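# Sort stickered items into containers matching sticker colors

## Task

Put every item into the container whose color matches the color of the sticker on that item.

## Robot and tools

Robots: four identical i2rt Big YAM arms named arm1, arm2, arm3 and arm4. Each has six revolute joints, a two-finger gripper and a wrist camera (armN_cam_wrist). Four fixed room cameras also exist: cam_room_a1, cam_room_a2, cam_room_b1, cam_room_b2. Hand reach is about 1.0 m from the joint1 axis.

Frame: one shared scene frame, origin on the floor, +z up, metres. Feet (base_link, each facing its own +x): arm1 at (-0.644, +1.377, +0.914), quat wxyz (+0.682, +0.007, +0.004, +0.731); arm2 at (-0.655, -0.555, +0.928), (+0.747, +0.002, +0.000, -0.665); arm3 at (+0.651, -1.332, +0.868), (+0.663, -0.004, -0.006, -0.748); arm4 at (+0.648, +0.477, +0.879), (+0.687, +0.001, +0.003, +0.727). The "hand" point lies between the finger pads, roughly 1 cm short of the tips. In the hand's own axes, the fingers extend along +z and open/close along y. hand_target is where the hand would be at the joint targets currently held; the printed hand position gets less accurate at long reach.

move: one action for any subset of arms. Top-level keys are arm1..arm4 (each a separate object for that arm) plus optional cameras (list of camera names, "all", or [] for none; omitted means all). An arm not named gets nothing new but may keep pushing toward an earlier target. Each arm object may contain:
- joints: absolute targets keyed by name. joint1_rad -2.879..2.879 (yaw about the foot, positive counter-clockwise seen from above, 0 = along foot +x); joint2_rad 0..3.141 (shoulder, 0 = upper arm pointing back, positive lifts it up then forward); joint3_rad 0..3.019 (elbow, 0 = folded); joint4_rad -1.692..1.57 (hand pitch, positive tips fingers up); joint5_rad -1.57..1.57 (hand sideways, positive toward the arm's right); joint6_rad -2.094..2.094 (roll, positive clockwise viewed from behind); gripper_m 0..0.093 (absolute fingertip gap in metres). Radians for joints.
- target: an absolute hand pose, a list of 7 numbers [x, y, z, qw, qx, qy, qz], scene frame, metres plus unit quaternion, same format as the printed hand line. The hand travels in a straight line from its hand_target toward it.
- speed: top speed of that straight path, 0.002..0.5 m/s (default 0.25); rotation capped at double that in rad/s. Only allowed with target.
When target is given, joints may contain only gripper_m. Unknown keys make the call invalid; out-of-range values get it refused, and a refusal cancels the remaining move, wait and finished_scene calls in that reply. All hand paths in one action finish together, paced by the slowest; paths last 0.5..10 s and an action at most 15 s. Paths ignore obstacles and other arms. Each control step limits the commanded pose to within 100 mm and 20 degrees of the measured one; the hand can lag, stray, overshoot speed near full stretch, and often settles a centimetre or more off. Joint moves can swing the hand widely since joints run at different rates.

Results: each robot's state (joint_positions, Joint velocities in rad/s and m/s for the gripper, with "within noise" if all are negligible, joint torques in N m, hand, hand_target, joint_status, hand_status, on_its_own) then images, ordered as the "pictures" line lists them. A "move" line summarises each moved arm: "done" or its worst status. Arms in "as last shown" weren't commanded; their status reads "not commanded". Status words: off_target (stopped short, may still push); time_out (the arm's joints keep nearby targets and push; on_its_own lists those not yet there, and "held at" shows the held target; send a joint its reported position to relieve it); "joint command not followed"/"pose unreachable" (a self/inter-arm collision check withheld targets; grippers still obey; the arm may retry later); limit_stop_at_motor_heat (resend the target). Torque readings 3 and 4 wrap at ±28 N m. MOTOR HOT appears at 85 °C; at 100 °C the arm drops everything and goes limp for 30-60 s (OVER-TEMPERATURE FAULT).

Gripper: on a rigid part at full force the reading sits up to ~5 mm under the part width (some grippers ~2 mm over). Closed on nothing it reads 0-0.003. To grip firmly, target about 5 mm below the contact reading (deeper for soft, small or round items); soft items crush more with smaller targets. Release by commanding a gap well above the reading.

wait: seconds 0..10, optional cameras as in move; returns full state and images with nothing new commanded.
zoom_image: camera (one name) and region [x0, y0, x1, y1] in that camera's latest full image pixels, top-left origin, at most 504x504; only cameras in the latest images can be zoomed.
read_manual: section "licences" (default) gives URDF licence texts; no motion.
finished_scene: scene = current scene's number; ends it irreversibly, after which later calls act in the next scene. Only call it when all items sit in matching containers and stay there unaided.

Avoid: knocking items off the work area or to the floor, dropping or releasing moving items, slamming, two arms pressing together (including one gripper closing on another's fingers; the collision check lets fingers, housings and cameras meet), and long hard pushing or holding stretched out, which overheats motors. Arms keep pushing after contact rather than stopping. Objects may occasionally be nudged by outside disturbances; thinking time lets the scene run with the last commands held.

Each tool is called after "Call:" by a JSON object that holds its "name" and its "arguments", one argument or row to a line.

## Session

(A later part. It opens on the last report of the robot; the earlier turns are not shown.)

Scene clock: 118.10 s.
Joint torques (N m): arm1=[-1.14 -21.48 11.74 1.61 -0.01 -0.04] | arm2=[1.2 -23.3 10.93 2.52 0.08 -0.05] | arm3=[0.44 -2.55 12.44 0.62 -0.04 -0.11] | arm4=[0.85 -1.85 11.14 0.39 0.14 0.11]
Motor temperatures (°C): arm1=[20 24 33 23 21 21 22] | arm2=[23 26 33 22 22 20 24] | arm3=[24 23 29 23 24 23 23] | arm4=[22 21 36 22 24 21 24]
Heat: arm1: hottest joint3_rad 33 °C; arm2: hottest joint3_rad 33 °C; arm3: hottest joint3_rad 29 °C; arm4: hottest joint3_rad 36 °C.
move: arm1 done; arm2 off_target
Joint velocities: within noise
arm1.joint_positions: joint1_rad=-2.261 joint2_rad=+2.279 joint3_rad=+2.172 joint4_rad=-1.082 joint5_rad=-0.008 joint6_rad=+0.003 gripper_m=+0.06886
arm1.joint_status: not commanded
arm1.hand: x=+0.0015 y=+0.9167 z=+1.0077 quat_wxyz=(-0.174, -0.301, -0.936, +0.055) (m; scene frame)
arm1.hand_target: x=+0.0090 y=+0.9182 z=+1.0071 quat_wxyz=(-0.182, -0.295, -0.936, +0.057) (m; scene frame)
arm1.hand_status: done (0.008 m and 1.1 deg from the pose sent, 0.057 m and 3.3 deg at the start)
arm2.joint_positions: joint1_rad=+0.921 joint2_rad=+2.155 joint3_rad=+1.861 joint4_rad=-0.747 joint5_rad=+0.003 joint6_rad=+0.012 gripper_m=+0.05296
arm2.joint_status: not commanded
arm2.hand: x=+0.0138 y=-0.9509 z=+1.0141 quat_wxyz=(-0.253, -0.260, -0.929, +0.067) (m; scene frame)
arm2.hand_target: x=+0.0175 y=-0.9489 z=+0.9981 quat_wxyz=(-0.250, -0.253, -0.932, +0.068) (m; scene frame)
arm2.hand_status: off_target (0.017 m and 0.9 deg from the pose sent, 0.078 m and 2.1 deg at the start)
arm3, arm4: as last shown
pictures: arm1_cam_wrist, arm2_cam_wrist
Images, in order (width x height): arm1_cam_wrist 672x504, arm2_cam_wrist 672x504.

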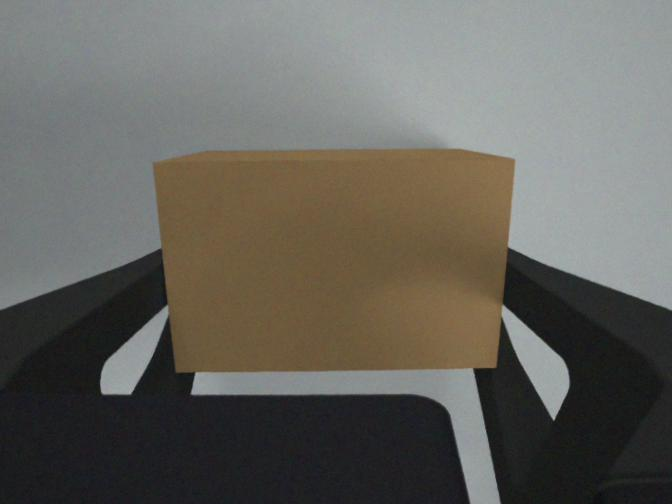

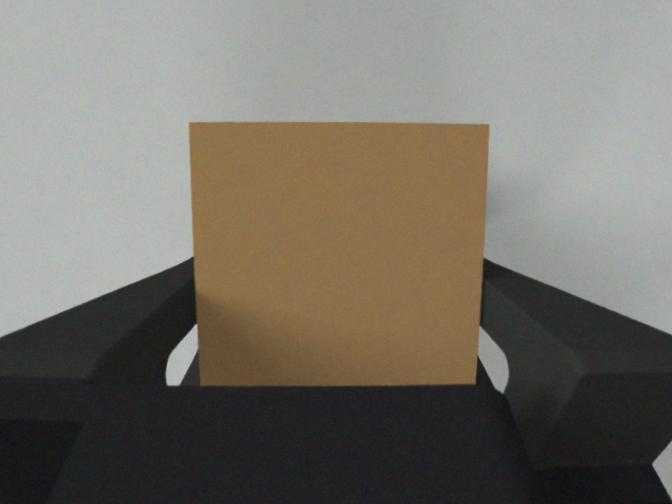

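Call:
{"name": "move", "arguments": {
  "arm1": {"target":[0.009,0.918,1.001,0.1820,0.2952,0.9362,-0.0574],"speed":0.08},
  "arm2": {"target":[0.018,-0.949,0.992,0.2497,0.2533,0.9321,-0.0679],"speed":0.08},
  "cameras": []
}}

Call:
{"name": "move", "arguments": {
  "arm1": {"joints":{"gripper_m":0.092}},
  "arm2": {"joints":{"gripper_m":0.09}},
  "cameras": ["arm1_cam_wrist","arm2_cam_wrist"]
}}

Scene clock: 126.43 s.
Joint torques (N m): arm1=[-1.44 -20.6 11.51 1.66 -0.02 0] | arm2=[1.26 -22.83 10.3 2.63 0.09 -0.05] | arm3=[0.56 -2.49 12.45 0.62 -0.06 -0.11] | arm4=[0.73 -2.43 11.07 0.55 0.12 0.15]
Motor temperatures (°C): arm1=[20 26 33 23 21 21 22] | arm2=[23 26 32 22 22 20 24] | arm3=[24 23 29 23 24 23 23] | arm4=[22 21 37 22 24 21 24]
Heat: arm1: hottest joint3_rad 33 °C; arm2: hottest joint3_rad 32 °C; arm3: hottest joint3_rad 29 °C; arm4: hottest joint3_rad 37 °C.
move: arm1 done; arm2 off_target
Joint velocities: within noise
arm1.joint_positions: joint1_rad=-2.261 joint2_rad=+2.279 joint3_rad=+2.166 joint4_rad=-1.069 joint5_rad=-0.008 joint6_rad=+0.003 gripper_m=+0.06886
arm1.joint_status: not commanded
arm1.hand: x=+0.0024 y=+0.9160 z=+1.0058 quat_wxyz=(-0.177, -0.301, -0.935, +0.056) (m; scene frame)
arm1.hand_target: x=+0.0089 y=+0.9183 z=+1.0010 quat_wxyz=(-0.182, -0.295, -0.936, +0.057) (m; scene frame)
arm1.hand_status: done (0.008 m and 0.8 deg from the pose sent, 0.010 m and 1.1 deg at the start)
arm2.joint_positions: joint1_rad=+0.921 joint2_rad=+2.155 joint3_rad=+1.861 joint4_rad=-0.737 joint5_rad=+0.003 joint6_rad=+0.012 gripper_m=+0.05296
arm2.joint_status: not commanded
arm2.hand: x=+0.0158 y=-0.9521 z=+1.0154 quat_wxyz=(-0.258, -0.260, -0.928, +0.068) (m; scene frame)
arm2.hand_target: x=+0.0172 y=-0.9487 z=+0.9923 quat_wxyz=(-0.250, -0.253, -0.932, +0.068) (m; scene frame)
arm2.hand_status: off_target (0.024 m and 1.3 deg from the pose sent, 0.023 m and 0.9 deg at the start)
arm3, arm4: as last shown
pictures: none
No camera images: "cameras" was empty.

Scene clock: 127.00 s.
Joint torques (N m): arm1=[-1.26 -20.6 11.3 1.57 0.02 -0.01] | arm2=[1.14 -22.83 10.3 2.54 0.08 -0.04] | arm3=[0.44 -2.43 12.45 0.68 -0.05 -0.09] | arm4=[0.62 -2.32 11.1 0.36 0.11 0.14]
Motor temperatures (°C): arm1=[20 26 33 23 21 21 22] | arm2=[23 26 32 22 22 20 24] | arm3=[24 23 29 23 24 23 23] | arm4=[22 21 37 22 24 21 24]
Heat: arm1: hottest joint3_rad 33 °C; arm2: hottest joint3_rad 32 °C; arm3: hottest joint3_rad 29 °C; arm4: hottest joint3_rad 37 °C.
move: arm1 done; arm2 done
Joint velocities: within noise
arm1.joint_positions: joint1_rad=-2.261 joint2_rad=+2.279 joint3_rad=+2.166 joint4_rad=-1.069 joint5_rad=-0.008 joint6_rad=+0.003 gripper_m=+0.09197
arm1.joint_status: all done
arm1.hand: x=+0.0024 y=+0.9160 z=+1.0058 quat_wxyz=(-0.177, -0.301, -0.935, +0.056) (m; scene frame)
arm1.hand_target: x=+0.0089 y=+0.9183 z=+1.0010 quat_wxyz=(-0.182, -0.295, -0.936, +0.057) (m; scene frame)
arm1.hand_status: not commanded
arm2.joint_positions: joint1_rad=+0.921 joint2_rad=+2.155 joint3_rad=+1.861 joint4_rad=-0.735 joint5_rad=+0.003 joint6_rad=+0.012 gripper_m=+0.08993
arm2.joint_status: all done
arm2.hand: x=+0.0162 y=-0.9523 z=+1.0157 quat_wxyz=(-0.259, -0.260, -0.928, +0.069) (m; scene frame)
arm2.hand_target: x=+0.0172 y=-0.9487 z=+0.9923 quat_wxyz=(-0.250, -0.253, -0.932, +0.068) (m; scene frame)
arm2.hand_status: not commanded
arm3, arm4: as last shown
pictures: arm1_cam_wrist, arm2_cam_wrist
Images, in order (width x height): arm1_cam_wrist 672x504, arm2_cam_wrist 672x504.

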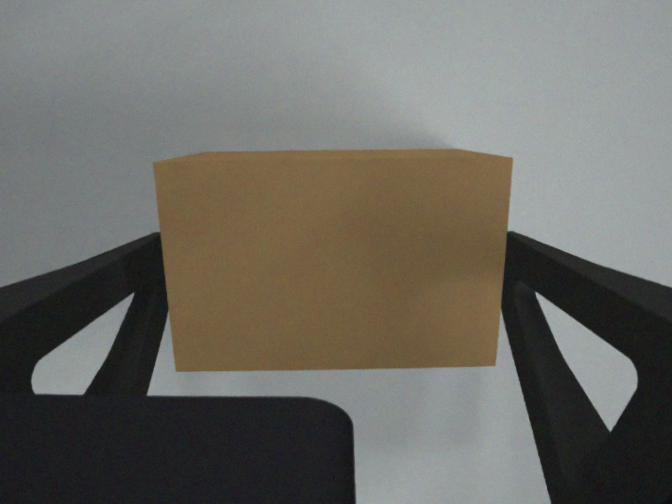

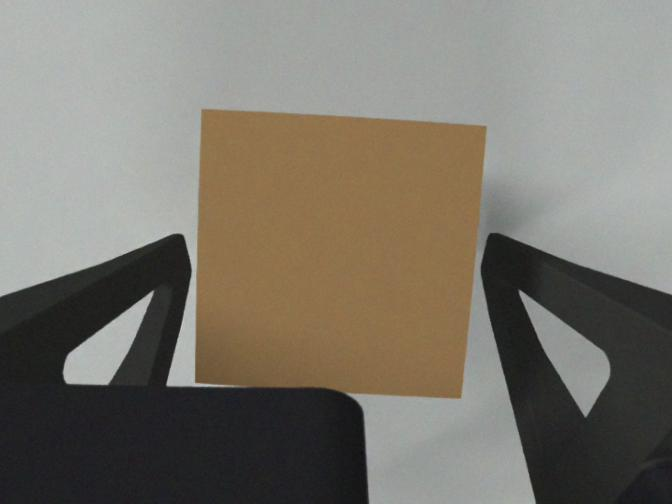

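Call:
{"name": "move", "arguments": {
  "arm1": {"target":[-0.038,0.950,1.146,0.1820,0.2952,0.9362,-0.0574],"speed":0.2},
  "arm2": {"target":[-0.052,-0.911,1.14,0.2497,0.2533,0.9321,-0.0679],"speed":0.2},
  "cameras": ["arm1_cam_wrist","arm2_cam_wrist"]
}}

Call:
{"name": "move", "arguments": {
  "arm1": {"target":[-0.41,1.215,1.24,0.1820,0.2952,0.9362,-0.0574],"speed":0.4},
  "arm2": {"target":[-0.41,-0.70,1.26,0.2497,0.2533,0.9321,-0.0679],"speed":0.4},
  "arm3": {"target":[0.18,-1.049,1.2,0.0692,-0.9308,0.2581,0.2494],"speed":0.2},
  "arm4": {"target":[0.197,0.792,1.22,0.0776,-0.9215,0.2896,0.2469],"speed":0.2},
  "cameras": []
}}

Call:
{"name": "move", "arguments": {
  "arm3": {"target":[0.026,-0.963,1.125,0.0692,-0.9308,0.2581,0.2494],"speed":0.25},
  "arm4": {"target":[0.018,0.925,1.122,0.0776,-0.9215,0.2896,0.2469],"speed":0.25},
  "cameras": ["arm3_cam_wrist","arm4_cam_wrist"]
}}

Scene clock: 141.27 s.
Joint torques (N m): arm1=[-1.73 -20.13 14.12 0.58 -0.06 -0.04] | arm2=[0.97 -21.01 10.45 1.31 -0.01 -0.05] | arm3=[0.67 -2.55 12.46 0.64 -0.04 -0.1] | arm4=[1.67 -1.9 10.95 0.47 0.11 0.15]
Motor temperatures (°C): arm1=[20 27 33 23 21 21 22] | arm2=[23 26 32 22 22 20 23] | arm3=[24 23 30 23 24 23 23] | arm4=[22 21 38 22 24 21 24]
Heat: arm1: hottest joint3_rad 33 °C; arm2: hottest joint3_rad 32 °C; arm3: hottest joint3_rad 30 °C; arm4: hottest joint3_rad 38 °C.
move: arm1 off_target; arm2 off_target
Joint velocities: within noise
arm1.joint_positions: joint1_rad=-2.261 joint2_rad=+2.076 joint3_rad=+2.132 joint4_rad=-1.262 joint5_rad=-0.008 joint6_rad=+0.004 gripper_m=+0.09197
arm1.joint_status: not commanded
arm1.hand: x=-0.0437 y=+0.9500 z=+1.1247 quat_wxyz=(-0.166, -0.302, -0.937, +0.053) (m; scene frame)
arm1.hand_target: x=-0.0384 y=+0.9504 z=+1.1459 quat_wxyz=(-0.182, -0.295, -0.936, +0.058) (m; scene frame)
arm1.hand_status: off_target (0.022 m and 2.0 deg from the pose sent, 0.150 m and 0.8 deg at the start)
arm2.joint_positions: joint1_rad=+0.921 joint2_rad=+1.862 joint3_rad=+1.759 joint4_rad=-0.910 joint5_rad=+0.003 joint6_rad=+0.010 gripper_m=+0.08993
arm2.joint_status: not commanded
arm2.hand: x=-0.0480 y=-0.9152 z=+1.1536 quat_wxyz=(-0.266, -0.258, -0.926, +0.071) (m; scene frame)
arm2.hand_target: x=-0.0521 y=-0.9111 z=+1.1403 quat_wxyz=(-0.250, -0.253, -0.932, +0.068) (m; scene frame)
arm2.hand_status: off_target (0.015 m and 2.1 deg from the pose sent, 0.148 m and 1.4 deg at the start)
arm3, arm4: as last shown
pictures: arm1_cam_wrist, arm2_cam_wrist
Images, in order (width x height): arm1_cam_wrist 672x504, arm2_cam_wrist 672x504.

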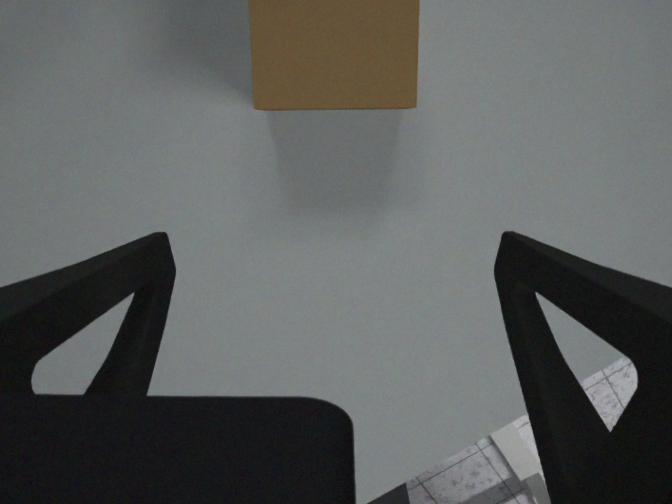

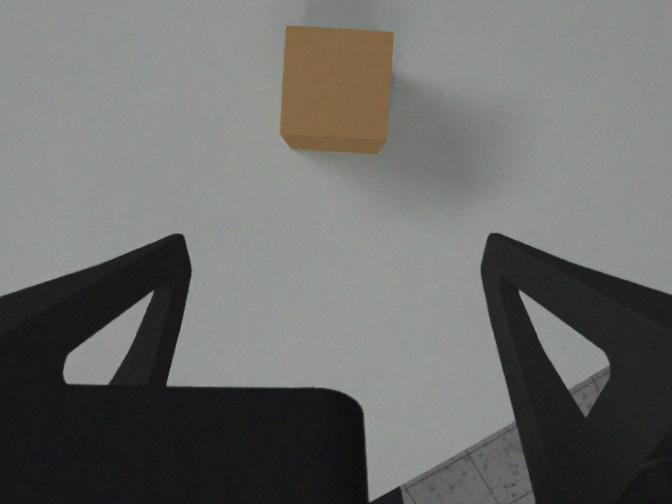

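Scene clock: 143.50 s.
Joint torques (N m): arm1=[-1.67 0.44 11.29 0.84 -0.04 -0.05] | arm2=[1.44 -2.32 10.13 1.28 0.15 0.01] | arm3=[1.55 -14.21 14.31 1.25 0.13 -0.04] | arm4=[1.03 -13.74 13.2 1.18 0.12 0.16]
Motor temperatures (°C): arm1=[20 27 33 23 21 21 22] | arm2=[23 26 32 22 22 20 23] | arm3=[24 23 30 23 24 23 23] | arm4=[22 21 38 22 24 21 24]
Heat: arm1: hottest joint3_rad 33 °C; arm2: hottest joint3_rad 32 °C; arm3: hottest joint3_rad 30 °C; arm4: hottest joint3_rad 38 °C.
move: arm1 done; arm2 off_target; arm3 off_target; arm4 off_target
Joint velocities: within noise
arm1.joint_positions: joint1_rad=-2.261 joint2_rad=+0.822 joint3_rad=+1.095 joint4_rad=-1.432 joint5_rad=-0.008 joint6_rad=+0.002 gripper_m=+0.09197
arm1.joint_status: not commanded
arm1.hand: x=-0.4103 y=+1.2140 z=+1.2419 quat_wxyz=(-0.188, -0.300, -0.933, +0.060) (m; scene frame)
arm1.hand_target: x=-0.4100 y=+1.2151 z=+1.2399 quat_wxyz=(-0.182, -0.295, -0.936, +0.057) (m; scene frame)
arm1.hand_status: done (0.002 m and 1.0 deg from the pose sent, 0.467 m and 2.0 deg at the start)
arm2.joint_positions: joint1_rad=+0.921 joint2_rad=+0.750 joint3_rad=+1.050 joint4_rad=-1.311 joint5_rad=+0.003 joint6_rad=+0.010 gripper_m=+0.08993
arm2.joint_status: not commanded
arm2.hand: x=-0.4093 y=-0.7028 z=+1.2711 quat_wxyz=(-0.267, -0.258, -0.926, +0.071) (m; scene frame)
arm2.hand_target: x=-0.4102 y=-0.7000 z=+1.2602 quat_wxyz=(-0.250, -0.253, -0.932, +0.068) (m; scene frame)
arm2.hand_status: off_target (0.011 m and 2.2 deg from the pose sent, 0.434 m and 2.1 deg at the start)
arm3.joint_positions: joint1_rad=-1.980 joint2_rad=+1.438 joint3_rad=+1.473 joint4_rad=-1.137 joint5_rad=+0.014 joint6_rad=+0.005 gripper_m=+0.09306
arm3.joint_status: not commanded
arm3.hand: x=+0.1933 y=-1.0562 z=+1.1721 quat_wxyz=(+0.061, -0.938, +0.260, +0.220) (m; scene frame)
arm3.hand_target: x=+0.1815 y=-1.0498 z=+1.2001 quat_wxyz=(+0.069, -0.931, +0.258, +0.250) (m; scene frame)
arm3.hand_status: off_target (0.032 m and 3.6 deg from the pose sent, 0.278 m and 2.1 deg at the start)
arm4.joint_positions: joint1_rad=+0.906 joint2_rad=+1.445 joint3_rad=+1.499 joint4_rad=-1.162 joint5_rad=+0.006 joint6_rad=-0.008 gripper_m=+0.09311
arm4.joint_status: not commanded
arm4.hand: x=+0.2132 y=+0.7844 z=+1.1951 quat_wxyz=(-0.070, +0.929, -0.289, -0.219) (m; scene frame)
arm4.hand_target: x=+0.1985 y=+0.7911 z=+1.2201 quat_wxyz=(-0.078, +0.921, -0.290, -0.247) (m; scene frame)
arm4.hand_status: off_target (0.031 m and 3.4 deg from the pose sent, 0.280 m and 1.0 deg at the start)
pictures: none
No camera images: "cameras" was empty.

Scene clock: 145.40 s.
Joint torques (N m): arm1=[-2.43 -0.09 11.02 0.62 -0.05 -0.02] | arm2=[1.44 -2.14 10.1 1.26 0.15 0.01] | arm3=[1.9 -21.95 14.35 0.81 0.14 0] | arm4=[0.32 -24.53 12.96 0.2 -0.04 0.05]
Motor temperatures (°C): arm1=[20 27 33 23 21 21 22] | arm2=[23 26 32 22 22 20 23] | arm3=[24 23 30 23 24 23 23] | arm4=[22 22 39 22 24 21 24]
Heat: arm1: hottest joint3_rad 33 °C; arm2: hottest joint3_rad 32 °C; arm3: hottest joint3_rad 30 °C; arm4: hottest joint3_rad 39 °C.
move: arm3 off_target; arm4 off_target
Joint velocities: within noise
arm1, arm2: as last shown
arm3.joint_positions: joint1_rad=-1.980 joint2_rad=+1.914 joint3_rad=+1.896 joint4_rad=-1.068 joint5_rad=+0.016 joint6_rad=+0.005 gripper_m=+0.09306
arm3.joint_status: not commanded
arm3.hand: x=+0.0401 y=-0.9669 z=+1.1018 quat_wxyz=(+0.063, -0.936, +0.260, +0.227) (m; scene frame)
arm3.hand_target: x=+0.0273 y=-0.9637 z=+1.1251 quat_wxyz=(+0.069, -0.931, +0.258, +0.250) (m; scene frame)
arm3.hand_status: off_target (0.027 m and 2.7 deg from the pose sent, 0.197 m and 3.6 deg at the start)
arm4.joint_positions: joint1_rad=+0.902 joint2_rad=+2.073 joint3_rad=+2.110 joint4_rad=-1.111 joint5_rad=+0.005 joint6_rad=-0.008 gripper_m=+0.09311
arm4.joint_status: not commanded
arm4.hand: x=+0.0258 y=+0.9177 z=+1.1082 quat_wxyz=(-0.075, +0.925, -0.290, -0.235) (m; scene frame)
arm4.hand_target: x=+0.0187 y=+0.9245 z=+1.1219 quat_wxyz=(-0.078, +0.921, -0.290, -0.247) (m; scene frame)
arm4.hand_status: off_target (0.017 m and 1.4 deg from the pose sent, 0.251 m and 3.5 deg at the start)
pictures: arm3_cam_wrist, arm4_cam_wrist
Images, in order (width x height): arm3_cam_wrist 672x504, arm4_cam_wrist 672x504.

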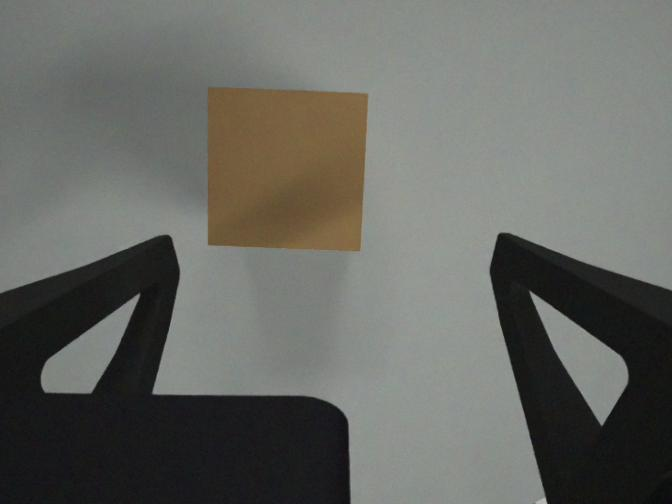

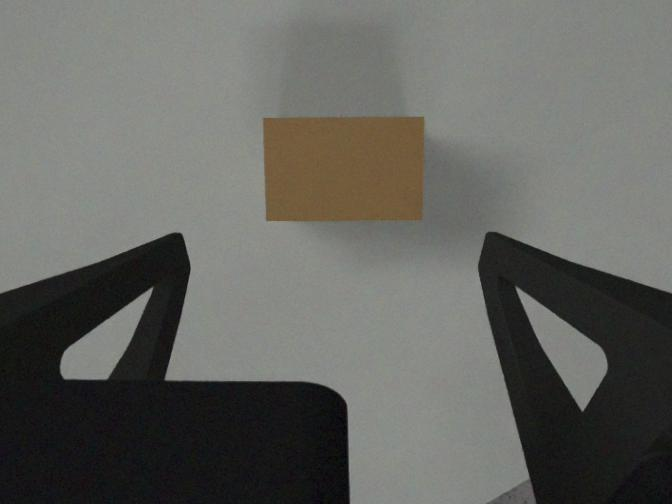

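Call:
{"name": "move", "arguments": {
  "arm3": {"target":[0.002,-0.977,1.005,0.0735,-0.9261,0.2743,0.2481],"speed":0.1},
  "arm4": {"target":[0.0006,0.942,1.008,0.0776,-0.9215,0.2896,0.2469],"speed":0.1},
  "cameras": ["arm3_cam_wrist","arm4_cam_wrist"]
}}

Scene clock: 159.00 s.
Joint torques (N m): arm1=[-1.38 0.21 10.91 0.65 -0.01 -0.04] | arm2=[1.38 -2.37 10.1 1.29 0.16 0.02] | arm3=[2.61 -21.48 8.88 1.55 0.13 0.01] | arm4=[0.03 -24.06 9.31 1.36 -0.05 -0.01]
Motor temperatures (°C): arm1=[20 26 33 23 21 21 22] | arm2=[23 26 33 22 22 20 23] | arm3=[24 23 33 23 24 23 23] | arm4=[22 22 41 22 24 21 24]
Heat: arm1: hottest joint3_rad 33 °C; arm2: hottest joint3_rad 33 °C; arm3: hottest joint3_rad 33 °C; arm4: hottest joint3_rad 41 °C.
move: arm3 off_target; arm4 off_target
Joint velocities: within noise
arm1, arm2: as last shown
arm3.joint_positions: joint1_rad=-1.949 joint2_rad=+1.983 joint3_rad=+1.772 joint4_rad=-0.816 joint5_rad=+0.054 joint6_rad=+0.066 gripper_m=+0.09304
arm3.joint_status: not commanded
arm3.hand: x=+0.0088 y=-0.9681 z=+1.0217 quat_wxyz=(+0.077, -0.923, +0.278, +0.254) (m; scene frame)
arm3.hand_target: x=+0.0025 y=-0.9772 z=+1.0050 quat_wxyz=(+0.074, -0.926, +0.274, +0.248) (m; scene frame)
arm3.hand_status: off_target (0.020 m and 1.0 deg from the pose sent, 0.104 m and 3.3 deg at the start)
arm4.joint_positions: joint1_rad=+0.901 joint2_rad=+2.159 joint3_rad=+2.029 joint4_rad=-0.911 joint5_rad=+0.002 joint6_rad=-0.008 gripper_m=+0.09311
arm4.joint_status: not commanded
arm4.hand: x=+0.0019 y=+0.9341 z=+1.0264 quat_wxyz=(-0.079, +0.921, -0.289, -0.250) (m; scene frame)
arm4.hand_target: x=+0.0012 y=+0.9416 z=+1.0082 quat_wxyz=(-0.078, +0.921, -0.290, -0.247) (m; scene frame)
arm4.hand_status: off_target (0.020 m and 0.4 deg from the pose sent, 0.106 m and 1.4 deg at the start)
pictures: arm3_cam_wrist, arm4_cam_wrist
Images, in order (width x height): arm3_cam_wrist 672x504, arm4_cam_wrist 672x504.

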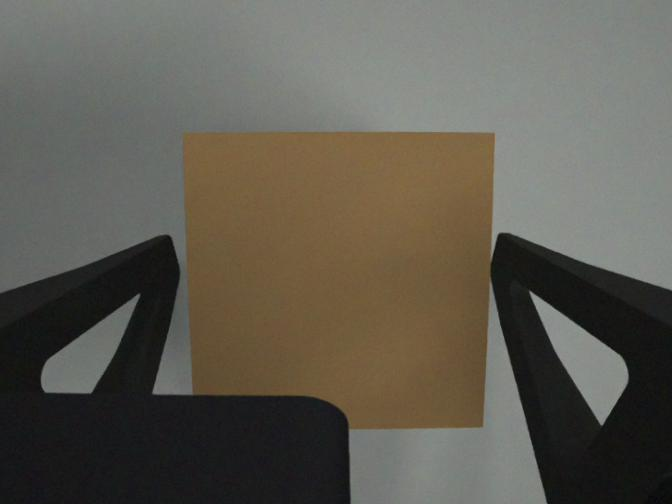

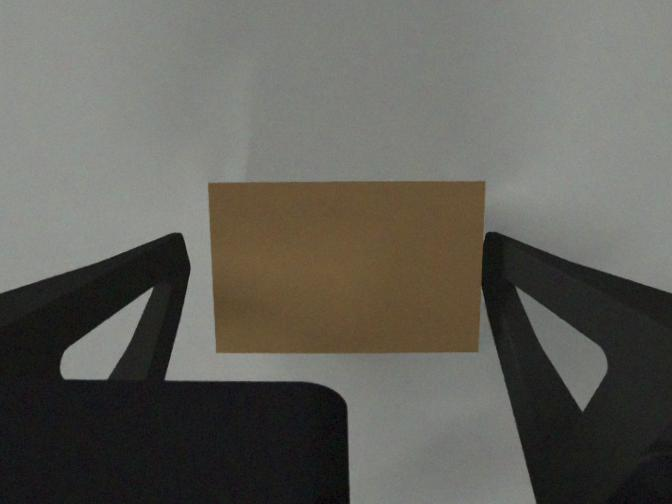

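Call:
{"name": "move", "arguments": {
  "arm3": {"joints":{"gripper_m":0.045}},
  "arm4": {"target":[0.003,0.942,0.990,0.0776,-0.9215,0.2896,0.2469],"speed":0.08},
  "cameras": ["arm4_cam_wrist"]
}}

Call:
{"name": "move", "arguments": {
  "arm4": {"joints":{"gripper_m":0.06}},
  "cameras": ["arm3_cam_wrist","arm4_cam_wrist"]
}}

Scene clock: 164.90 s.
Joint torques (N m): arm1=[-0.73 -0.44 11.1 0.64 -0.01 -0.06] | arm2=[1.44 -2.32 10.06 1.29 0.15 0.01] | arm3=[2.55 -21.48 8.91 1.55 0.12 0.02] | arm4=[0.44 -24.12 9.02 1.43 -0.06 -0.01]
Motor temperatures (°C): arm1=[20 25 33 23 21 21 22] | arm2=[23 26 33 22 22 20 23] | arm3=[24 23 33 23 24 23 23] | arm4=[22 24 40 22 24 21 24]
Heat: arm1: hottest joint3_rad 33 °C; arm2: hottest joint3_rad 33 °C; arm3: hottest joint3_rad 33 °C; arm4: hottest joint3_rad 40 °C.
move: arm3 off_target; arm4 off_target
Joint velocities: within noise
arm1, arm2: as last shown
arm3.joint_positions: joint1_rad=-1.949 joint2_rad=+1.983 joint3_rad=+1.772 joint4_rad=-0.816 joint5_rad=+0.054 joint6_rad=+0.067 gripper_m=+0.05305
arm3.joint_status: gripper_m off_target (ended at +0.05308, target +0.04500)
arm3.hand: x=+0.0088 y=-0.9681 z=+1.0217 quat_wxyz=(+0.077, -0.923, +0.278, +0.254) (m; scene frame)
arm3.hand_target: x=+0.0025 y=-0.9772 z=+1.0050 quat_wxyz=(+0.073, -0.926, +0.274, +0.248) (m; scene frame)
arm3.hand_status: not commanded
arm4.joint_positions: joint1_rad=+0.899 joint2_rad=+2.160 joint3_rad=+1.991 joint4_rad=-0.866 joint5_rad=+0.001 joint6_rad=-0.008 gripper_m=+0.09311
arm4.joint_status: not commanded
arm4.hand: x=+0.0031 y=+0.9348 z=+1.0126 quat_wxyz=(-0.079, +0.920, -0.289, -0.254) (m; scene frame)
arm4.hand_target: x=+0.0037 y=+0.9413 z=+0.9901 quat_wxyz=(-0.077, +0.922, -0.290, -0.247) (m; scene frame)
arm4.hand_status: off_target (0.024 m and 0.8 deg from the pose sent, 0.037 m and 0.4 deg at the start)
pictures: arm4_cam_wrist
Images, in order (width x height): arm4_cam_wrist 672x504.

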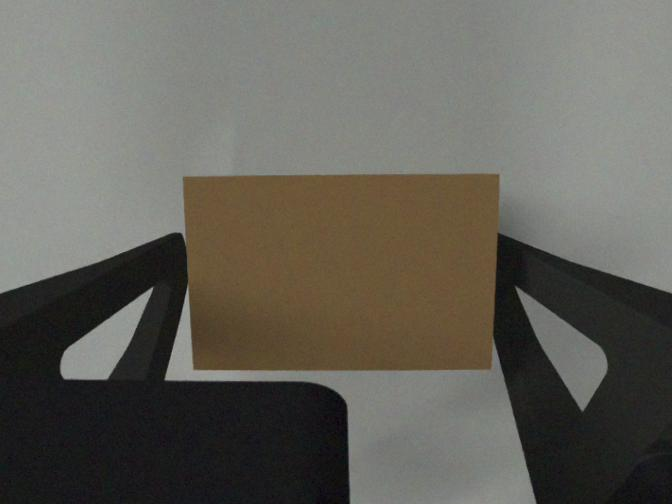

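Scene clock: 165.43 s.
Joint torques (N m): arm1=[-1.67 0.03 10.96 0.66 -0.04 -0.02] | arm2=[1.38 -2.26 10.09 1.26 0.16 0.01] | arm3=[2.43 -21.6 8.88 1.57 0.13 0.01] | arm4=[0.5 -24.18 8.99 1.55 0 -0.02]
Motor temperatures (°C): arm1=[20 25 33 23 21 21 22] | arm2=[23 26 33 22 22 20 23] | arm3=[24 23 33 23 24 23 23] | arm4=[22 24 40 22 24 21 24]
Heat: arm1: hottest joint3_rad 33 °C; arm2: hottest joint3_rad 33 °C; arm3: hottest joint3_rad 33 °C; arm4: hottest joint3_rad 40 °C.
move: arm4 off_target
Joint velocities: within noise
arm1, arm2, arm3: as last shown
arm4.joint_positions: joint1_rad=+0.899 joint2_rad=+2.160 joint3_rad=+1.991 joint4_rad=-0.865 joint5_rad=+0.001 joint6_rad=-0.008 gripper_m=+0.06920
arm4.joint_status: gripper_m off_target (ended at +0.06922, target +0.06000)
arm4.hand: x=+0.0031 y=+0.9350 z=+1.0126 quat_wxyz=(-0.079, +0.920, -0.289, -0.254) (m; scene frame)
arm4.hand_target: x=+0.0038 y=+0.9415 z=+0.9901 quat_wxyz=(-0.078, +0.921, -0.290, -0.247) (m; scene frame)
arm4.hand_status: not commanded
pictures: arm3_cam_wrist, arm4_cam_wrist
Images, in order (width x height): arm3_cam_wrist 672x504, arm4_cam_wrist 672x504.

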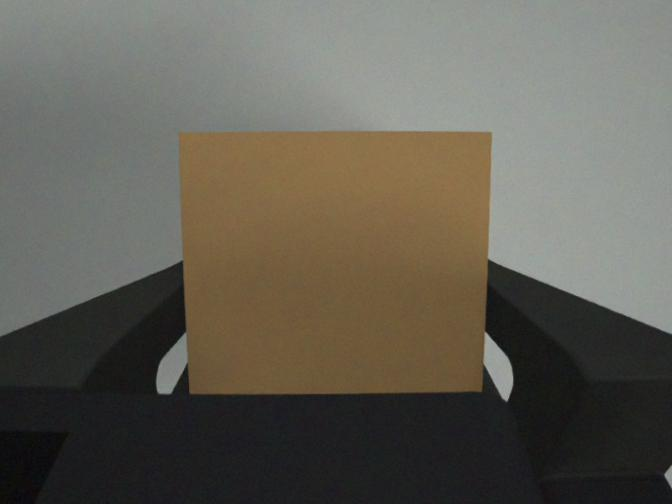

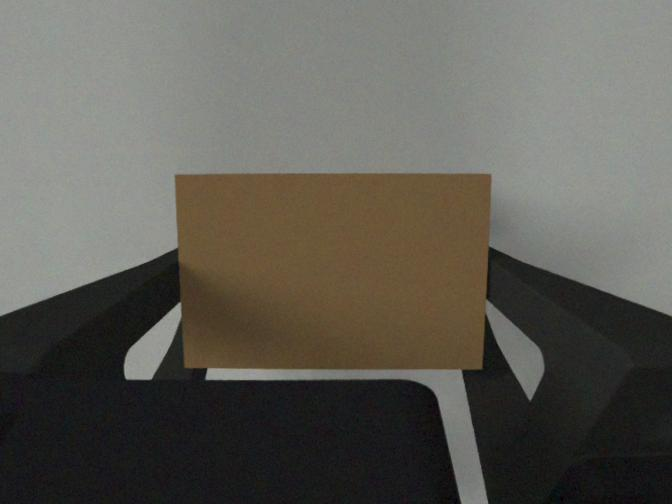

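Call:
{"name": "move", "arguments": {
  "arm3": {"target":[0.06,-0.998,1.15,0.0735,-0.9261,0.2743,0.2481],"speed":0.25},
  "arm4": {"target":[0.052,0.902,1.15,0.0776,-0.9215,0.2896,0.2469],"speed":0.25},
  "cameras": []
}}

Call:
{"name": "move", "arguments": {
  "arm3": {"target":[0.42,-1.19,1.25,0.0692,-0.9308,0.2581,0.2494],"speed":0.35},
  "arm4": {"target":[0.43,0.634,1.25,0.0776,-0.9215,0.2896,0.2469],"speed":0.35},
  "cameras": ["arm3_cam_wrist","arm4_cam_wrist"]
}}

Call:
{"name": "move", "arguments": {
  "arm3": {"joints":{"joint1_rad":0.965,"joint2_rad":0.75,"joint3_rad":1.13,"joint4_rad":-1.42,"joint5_rad":0,"joint6_rad":0}},
  "arm4": {"joints":{"joint1_rad":-1.10,"joint2_rad":0.75,"joint3_rad":1.13,"joint4_rad":-1.42,"joint5_rad":0,"joint6_rad":0}},
  "cameras": ["arm3_cam_wrist","arm4_cam_wrist"]
}}

Scene clock: 207.53 s.
Joint torques (N m): arm1=[-1.79 -0.67 10.93 0.69 -0.03 0] | arm2=[1.49 -2.26 10.14 1.28 0.15 0.02] | arm3=[1.61 -20.13 13.74 0.65 -0.03 -0.08] | arm4=[0.85 -22.89 12.23 0.43 0.13 0.05]
Motor temperatures (°C): arm1=[20 24 33 23 21 21 21] | arm2=[23 25 33 22 22 20 23] | arm3=[24 24 31 23 24 23 24] | arm4=[22 28 36 22 24 21 26]
Heat: arm1: hottest joint3_rad 33 °C; arm2: hottest joint3_rad 33 °C; arm3: hottest joint3_rad 31 °C; arm4: hottest joint3_rad 36 °C.
move: arm3 off_target; arm4 off_target
Joint velocities: within noise
arm1, arm2: as last shown
arm3.joint_positions: joint1_rad=-1.949 joint2_rad=+1.782 joint3_rad=+1.773 joint4_rad=-1.070 joint5_rad=+0.052 joint6_rad=+0.067 gripper_m=+0.05305
arm3.joint_status: not commanded
arm3.hand: x=+0.0710 y=-1.0010 z=+1.1287 quat_wxyz=(+0.071, -0.930, +0.279, +0.229) (m; scene frame)
arm3.hand_target: x=+0.0609 y=-0.9985 z=+1.1502 quat_wxyz=(+0.074, -0.926, +0.274, +0.249) (m; scene frame)
arm3.hand_status: off_target (0.024 m and 2.3 deg from the pose sent, 0.141 m and 1.0 deg at the start)
arm4.joint_positions: joint1_rad=+0.899 joint2_rad=+1.950 joint3_rad=+1.987 joint4_rad=-1.109 joint5_rad=+0.001 joint6_rad=-0.008 gripper_m=+0.06920
arm4.joint_status: not commanded
arm4.hand: x=+0.0580 y=+0.8970 z=+1.1356 quat_wxyz=(-0.074, +0.924, -0.291, -0.236) (m; scene frame)
arm4.hand_target: x=+0.0525 y=+0.9017 z=+1.1498 quat_wxyz=(-0.078, +0.921, -0.290, -0.247) (m; scene frame)
arm4.hand_status: off_target (0.016 m and 1.3 deg from the pose sent, 0.149 m and 0.9 deg at the start)
pictures: none
No camera images: "cameras" was empty.

Scene clock: 209.73 s.
Joint torques (N m): arm1=[-1.96 0.15 11.11 0.83 0 -0.04] | arm2=[1.44 -2.26 10.09 1.26 0.15 0.02] | arm3=[0.21 -1.85 8.65 0.83 -0.06 -0.12] | arm4=[1.38 -1.38 8.69 0.55 0.17 0.07]
Motor temperatures (°C): arm1=[20 24 33 23 21 21 21] | arm2=[23 25 33 22 22 20 23] | arm3=[24 24 31 23 24 23 24] | arm4=[22 27 36 22 24 21 26]
Heat: arm1: hottest joint3_rad 33 °C; arm2: hottest joint3_rad 33 °C; arm3: hottest joint3_rad 31 °C; arm4: hottest joint3_rad 36 °C.
move: arm3 done; arm4 done
Joint velocities: within noise
arm1, arm2: as last shown
arm3.joint_positions: joint1_rad=-1.954 joint2_rad=+0.759 joint3_rad=+1.186 joint4_rad=-1.455 joint5_rad=+0.023 joint6_rad=+0.021 gripper_m=+0.05305
arm3.joint_status: not commanded
arm3.hand: x=+0.4177 y=-1.1929 z=+1.2538 quat_wxyz=(+0.069, -0.930, +0.255, +0.256) (m; scene frame)
arm3.hand_target: x=+0.4200 y=-1.1901 z=+1.2501 quat_wxyz=(+0.069, -0.931, +0.258, +0.249) (m; scene frame)
arm3.hand_status: done (0.005 m and 0.8 deg from the pose sent, 0.415 m and 3.3 deg at the start)
arm4.joint_positions: joint1_rad=+0.899 joint2_rad=+0.750 joint3_rad=+1.142 joint4_rad=-1.426 joint5_rad=+0.001 joint6_rad=-0.008 gripper_m=+0.06920
arm4.joint_status: not commanded
arm4.hand: x=+0.4298 y=+0.6348 z=+1.2525 quat_wxyz=(-0.079, +0.920, -0.289, -0.254) (m; scene frame)
arm4.hand_target: x=+0.4300 y=+0.6340 z=+1.2500 quat_wxyz=(-0.078, +0.921, -0.290, -0.247) (m; scene frame)
arm4.hand_status: done (0.003 m and 0.9 deg from the pose sent, 0.470 m and 1.3 deg at the start)
pictures: arm3_cam_wrist, arm4_cam_wrist
Images, in order (width x height): arm3_cam_wrist 672x504, arm4_cam_wrist 672x504.

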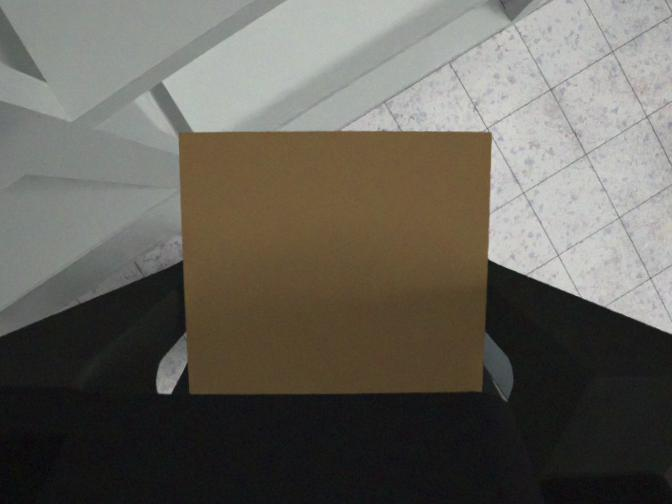

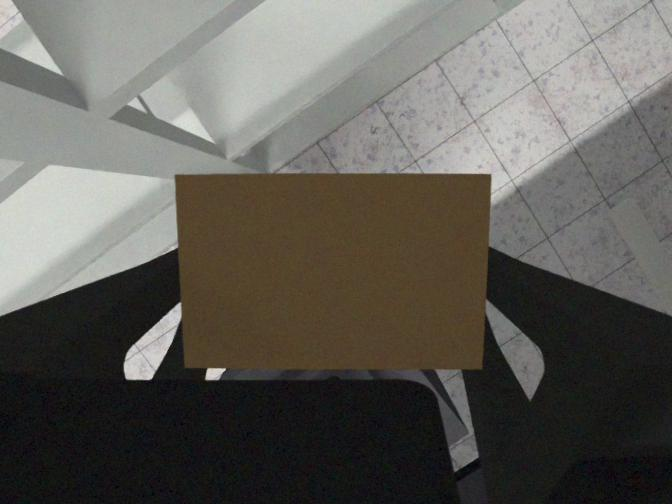

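Scene clock: 212.07 s.
Joint torques (N m): arm1=[-1.67 -0.21 11.07 0.69 -0.01 -0.02] | arm2=[1.38 -2.26 10.1 1.26 0.15 0.01] | arm3=[1.9 -2.37 9.28 1.4 0.09 -0.11] | arm4=[0.44 -2.37 8.85 0.94 0 0.12]
Motor temperatures (°C): arm1=[20 24 33 23 21 21 21] | arm2=[23 25 33 22 22 20 23] | arm3=[24 24 31 23 24 23 24] | arm4=[22 27 36 22 24 21 26]
Heat: arm1: hottest joint3_rad 33 °C; arm2: hottest joint3_rad 33 °C; arm3: hottest joint3_rad 31 °C; arm4: hottest joint3_rad 36 °C.
move: arm3 done; arm4 done
Joint velocities: within noise
arm1, arm2: as last shown
arm3.joint_positions: joint1_rad=+0.955 joint2_rad=+0.756 joint3_rad=+1.128 joint4_rad=-1.428 joint5_rad=-0.001 joint6_rad=+0.006 gripper_m=+0.05307
arm3.joint_status: all done
arm3.hand: x=+0.8502 y=-1.5079 z=+1.2350 quat_wxyz=(-0.241, -0.349, -0.900, +0.096) (m; scene frame)
arm3.hand_target: x=+0.8523 y=-1.5064 z=+1.2382 quat_wxyz=(-0.248, -0.341, -0.901, +0.099) (m; scene frame)
arm3.hand_status: not commanded
arm4.joint_positions: joint1_rad=-1.098 joint2_rad=+0.750 joint3_rad=+1.127 joint4_rad=-1.426 joint5_rad=+0.002 joint6_rad=-0.008 gripper_m=+0.06922
arm4.joint_status: all done
arm4.hand: x=+0.8819 y=+0.6136 z=+1.2435 quat_wxyz=(-0.247, +0.257, -0.932, -0.065) (m; scene frame)
arm4.hand_target: x=+0.8834 y=+0.6141 z=+1.2455 quat_wxyz=(-0.251, +0.252, -0.932, -0.067) (m; scene frame)
arm4.hand_status: not commanded
pictures: arm3_cam_wrist, arm4_cam_wrist
Images, in order (width x height): arm3_cam_wrist 672x504, arm4_cam_wrist 672x504.

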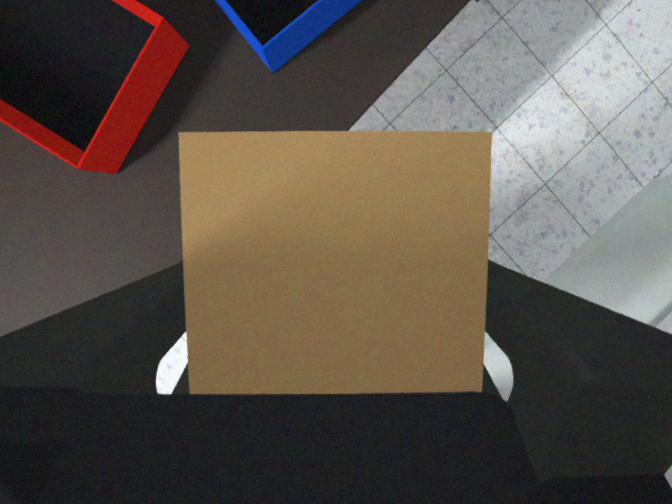

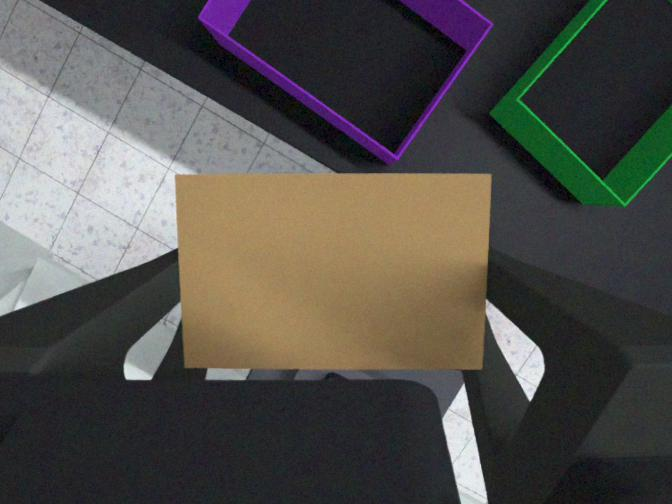

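Call:
{"name": "move", "arguments": {
  "arm3": {"target":[1.187,-1.732,0.93,0.2454,0.3065,0.9160,-0.0821],"speed":0.3},
  "arm4": {"target":[1.108,0.730,0.93,0.2499,-0.2516,0.9326,0.0674],"speed":0.3},
  "cameras": ["arm3_cam_wrist","arm4_cam_wrist"]
}}

Scene clock: 230.30 s.
Joint torques (N m): arm1=[-1.67 -0.03 11.04 0.66 -0.04 -0.05] | arm2=[1.44 -2.26 10.13 1.29 0.15 0.01] | arm3=[2.08 -21.48 12.3 1.32 -0.06 -0.12] | arm4=[0.26 -14.45 10 1.31 -0.05 -0.07]
Motor temperatures (°C): arm1=[20 24 33 23 21 21 21] | arm2=[23 25 33 22 22 20 23] | arm3=[24 24 31 23 24 23 24] | arm4=[22 25 36 22 24 21 26]
Heat: arm1: hottest joint3_rad 33 °C; arm2: hottest joint3_rad 33 °C; arm3: hottest joint3_rad 31 °C; arm4: hottest joint3_rad 36 °C.
move: arm3 off_target; arm4 off_target
Joint velocities: within noise
arm1.joint_positions: joint1_rad=-2.261 joint2_rad=+0.822 joint3_rad=+1.095 joint4_rad=-1.432 joint5_rad=-0.008 joint6_rad=+0.002 gripper_m=+0.09197
arm1.joint_status: not commanded
arm1.hand: x=-0.4103 y=+1.2140 z=+1.2419 quat_wxyz=(-0.188, -0.300, -0.933, +0.060) (m; scene frame)
arm1.hand_target: x=-0.4100 y=+1.2151 z=+1.2399 quat_wxyz=(-0.182, -0.295, -0.936, +0.057) (m; scene frame)
arm1.hand_status: not commanded
arm2.joint_positions: joint1_rad=+0.921 joint2_rad=+0.750 joint3_rad=+1.050 joint4_rad=-1.311 joint5_rad=+0.003 joint6_rad=+0.010 gripper_m=+0.08993
arm2.joint_status: not commanded
arm2.hand: x=-0.4093 y=-0.7028 z=+1.2711 quat_wxyz=(-0.267, -0.258, -0.926, +0.071) (m; scene frame)
arm2.hand_target: x=-0.4102 y=-0.7000 z=+1.2602 quat_wxyz=(-0.250, -0.253, -0.932, +0.068) (m; scene frame)
arm2.hand_status: not commanded
arm3.joint_positions: joint1_rad=+1.034 joint2_rad=+1.932 joint3_rad=+1.347 joint4_rad=-0.542 joint5_rad=-0.006 joint6_rad=+0.014 gripper_m=+0.05308
arm3.joint_status: not commanded
arm3.hand: x=+1.1602 y=-1.7241 z=+0.9013 quat_wxyz=(-0.212, -0.320, -0.921, +0.073) (m; scene frame)
arm3.hand_target: x=+1.1855 y=-1.7306 z=+0.9308 quat_wxyz=(-0.246, -0.306, -0.916, +0.082) (m; scene frame)
arm3.hand_status: off_target (0.040 m and 4.2 deg from the pose sent, 0.507 m and 5.5 deg at the start)
arm4.joint_positions: joint1_rad=-1.121 joint2_rad=+1.602 joint3_rad=+0.880 joint4_rad=-0.380 joint5_rad=-0.011 joint6_rad=-0.011 gripper_m=+0.06922
arm4.joint_status: not commanded
arm4.hand: x=+1.0839 y=+0.7206 z=+0.9111 quat_wxyz=(-0.221, +0.250, -0.941, -0.061) (m; scene frame)
arm4.hand_target: x=+1.1068 y=+0.7293 z=+0.9309 quat_wxyz=(-0.250, +0.252, -0.933, -0.067) (m; scene frame)
arm4.hand_status: off_target (0.032 m and 3.5 deg from the pose sent, 0.404 m and 0.7 deg at the start)
pictures: arm3_cam_wrist, arm4_cam_wrist
Images, in order (width x height): arm3_cam_wrist 672x504, arm4_cam_wrist 672x504.

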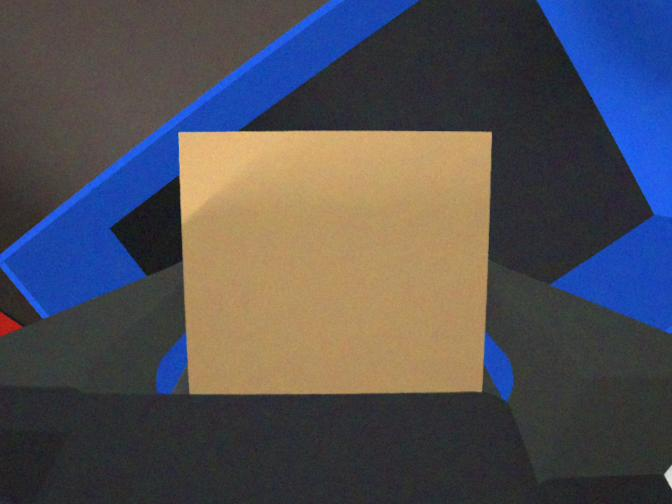

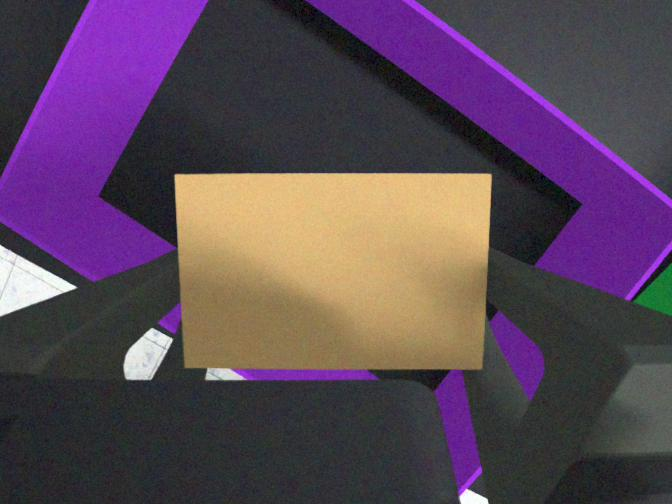

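Call:
{"name": "move", "arguments": {
  "arm3": {"target":[1.151,-1.738,0.75,0.2454,0.3065,0.9160,-0.0821],"speed":0.15},
  "arm4": {"target":[1.102,0.729,0.742,0.2499,-0.2516,0.9326,0.0674],"speed":0.15},
  "cameras": ["arm3_cam_wrist","arm4_cam_wrist"]
}}

Scene clock: 254.43 s.
Joint torques (N m): arm1=[-1.67 0.09 10.85 0.66 -0.04 -0.03] | arm2=[1.49 -2.37 10.11 1.26 0.16 0.02] | arm3=[0.26 -20.95 6.06 1.66 -0.08 -0.11] | arm4=[0.44 -16.56 4.25 1.44 0 -0.08]
Motor temperatures (°C): arm1=[20 24 33 23 21 21 21] | arm2=[23 24 33 22 22 20 23] | arm3=[24 25 33 23 24 23 25] | arm4=[22 25 35 22 24 21 26]
Heat: arm1: hottest joint3_rad 33 °C; arm2: hottest joint3_rad 33 °C; arm3: hottest joint3_rad 33 °C; arm4: hottest joint3_rad 35 °C.
move: arm3 done; arm4 done
Joint velocities: within noise
arm1, arm2: as last shown
arm3.joint_positions: joint1_rad=+1.016 joint2_rad=+2.188 joint3_rad=+1.250 joint4_rad=-0.133 joint5_rad=-0.027 joint6_rad=-0.025 gripper_m=+0.05308
arm3.joint_status: not commanded
arm3.hand: x=+1.1534 y=-1.7301 z=+0.7496 quat_wxyz=(-0.239, -0.305, -0.918, +0.079) (m; scene frame)
arm3.hand_target: x=+1.1508 y=-1.7379 z=+0.7500 quat_wxyz=(-0.245, -0.306, -0.916, +0.082) (m; scene frame)
arm3.hand_status: done (0.008 m and 0.9 deg from the pose sent, 0.152 m and 4.2 deg at the start)
arm4.joint_positions: joint1_rad=-1.121 joint2_rad=+2.045 joint3_rad=+0.843 joint4_rad=+0.141 joint5_rad=-0.011 joint6_rad=-0.011 gripper_m=+0.06922
arm4.joint_status: not commanded
arm4.hand: x=+1.0952 y=+0.7267 z=+0.7415 quat_wxyz=(-0.241, +0.249, -0.936, -0.066) (m; scene frame)
arm4.hand_target: x=+1.1019 y=+0.7290 z=+0.7422 quat_wxyz=(-0.250, +0.252, -0.933, -0.067) (m; scene frame)
arm4.hand_status: done (0.007 m and 1.2 deg from the pose sent, 0.170 m and 3.5 deg at the start)
pictures: arm3_cam_wrist, arm4_cam_wrist
Images, in order (width x height): arm3_cam_wrist 672x504, arm4_cam_wrist 672x504.

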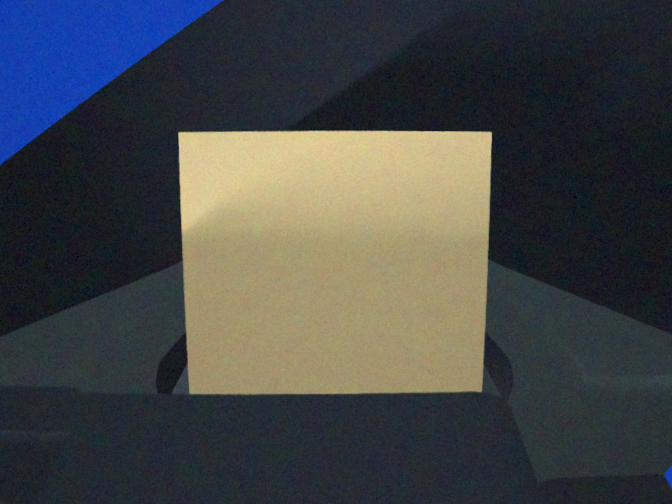

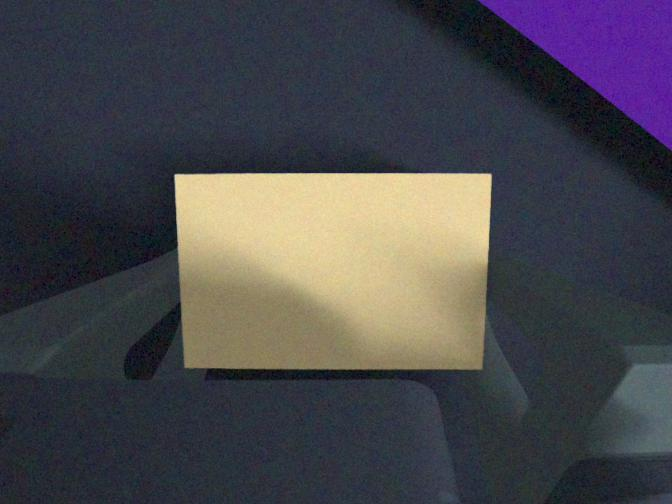

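Call:
{"name": "move", "arguments": {
  "arm3": {"target":[1.151,-1.738,0.742,0.2454,0.3065,0.9160,-0.0821],"speed":0.08},
  "arm4": {"target":[1.102,0.729,0.732,0.2499,-0.2516,0.9326,0.0674],"speed":0.08},
  "cameras": []
}}

Scene clock: 257.93 s.
Joint torques (N m): arm1=[-1.96 -0.09 10.95 0.76 0.01 -0.06] | arm2=[1.44 -2.32 10.11 1.28 0.16 0.02] | arm3=[0.32 -20.01 6.22 1.72 -0.08 -0.12] | arm4=[0.62 -14.86 4.56 1.42 0 -0.02]
Motor temperatures (°C): arm1=[20 24 33 23 21 21 21] | arm2=[23 24 33 22 22 20 23] | arm3=[24 25 33 23 24 23 25] | arm4=[22 25 34 22 24 21 26]
Heat: arm1: hottest joint3_rad 33 °C; arm2: hottest joint3_rad 33 °C; arm3: hottest joint3_rad 33 °C; arm4: hottest joint3_rad 34 °C.
move: arm3 off_target; arm4 done
Joint velocities: within noise
arm1, arm2: as last shown
arm3.joint_positions: joint1_rad=+1.016 joint2_rad=+2.192 joint3_rad=+1.250 joint4_rad=-0.119 joint5_rad=-0.027 joint6_rad=-0.025 gripper_m=+0.05308
arm3.joint_status: not commanded
arm3.hand: x=+1.1551 y=-1.7314 z=+0.7492 quat_wxyz=(-0.244, -0.304, -0.917, +0.080) (m; scene frame)
arm3.hand_target: x=+1.1508 y=-1.7378 z=+0.7421 quat_wxyz=(-0.245, -0.307, -0.916, +0.082) (m; scene frame)
arm3.hand_status: off_target (0.011 m and 0.4 deg from the pose sent, 0.011 m and 0.9 deg at the start)
arm4.joint_positions: joint1_rad=-1.121 joint2_rad=+2.058 joint3_rad=+0.843 joint4_rad=+0.166 joint5_rad=-0.011 joint6_rad=-0.011 gripper_m=+0.06922
arm4.joint_status: not commanded
arm4.hand: x=+1.0969 y=+0.7277 z=+0.7383 quat_wxyz=(-0.246, +0.249, -0.934, -0.067) (m; scene frame)
arm4.hand_target: x=+1.1017 y=+0.7289 z=+0.7321 quat_wxyz=(-0.250, +0.252, -0.933, -0.067) (m; scene frame)
arm4.hand_status: done (0.008 m and 0.6 deg from the pose sent, 0.012 m and 1.2 deg at the start)
pictures: none
No camera images: "cameras" was empty.


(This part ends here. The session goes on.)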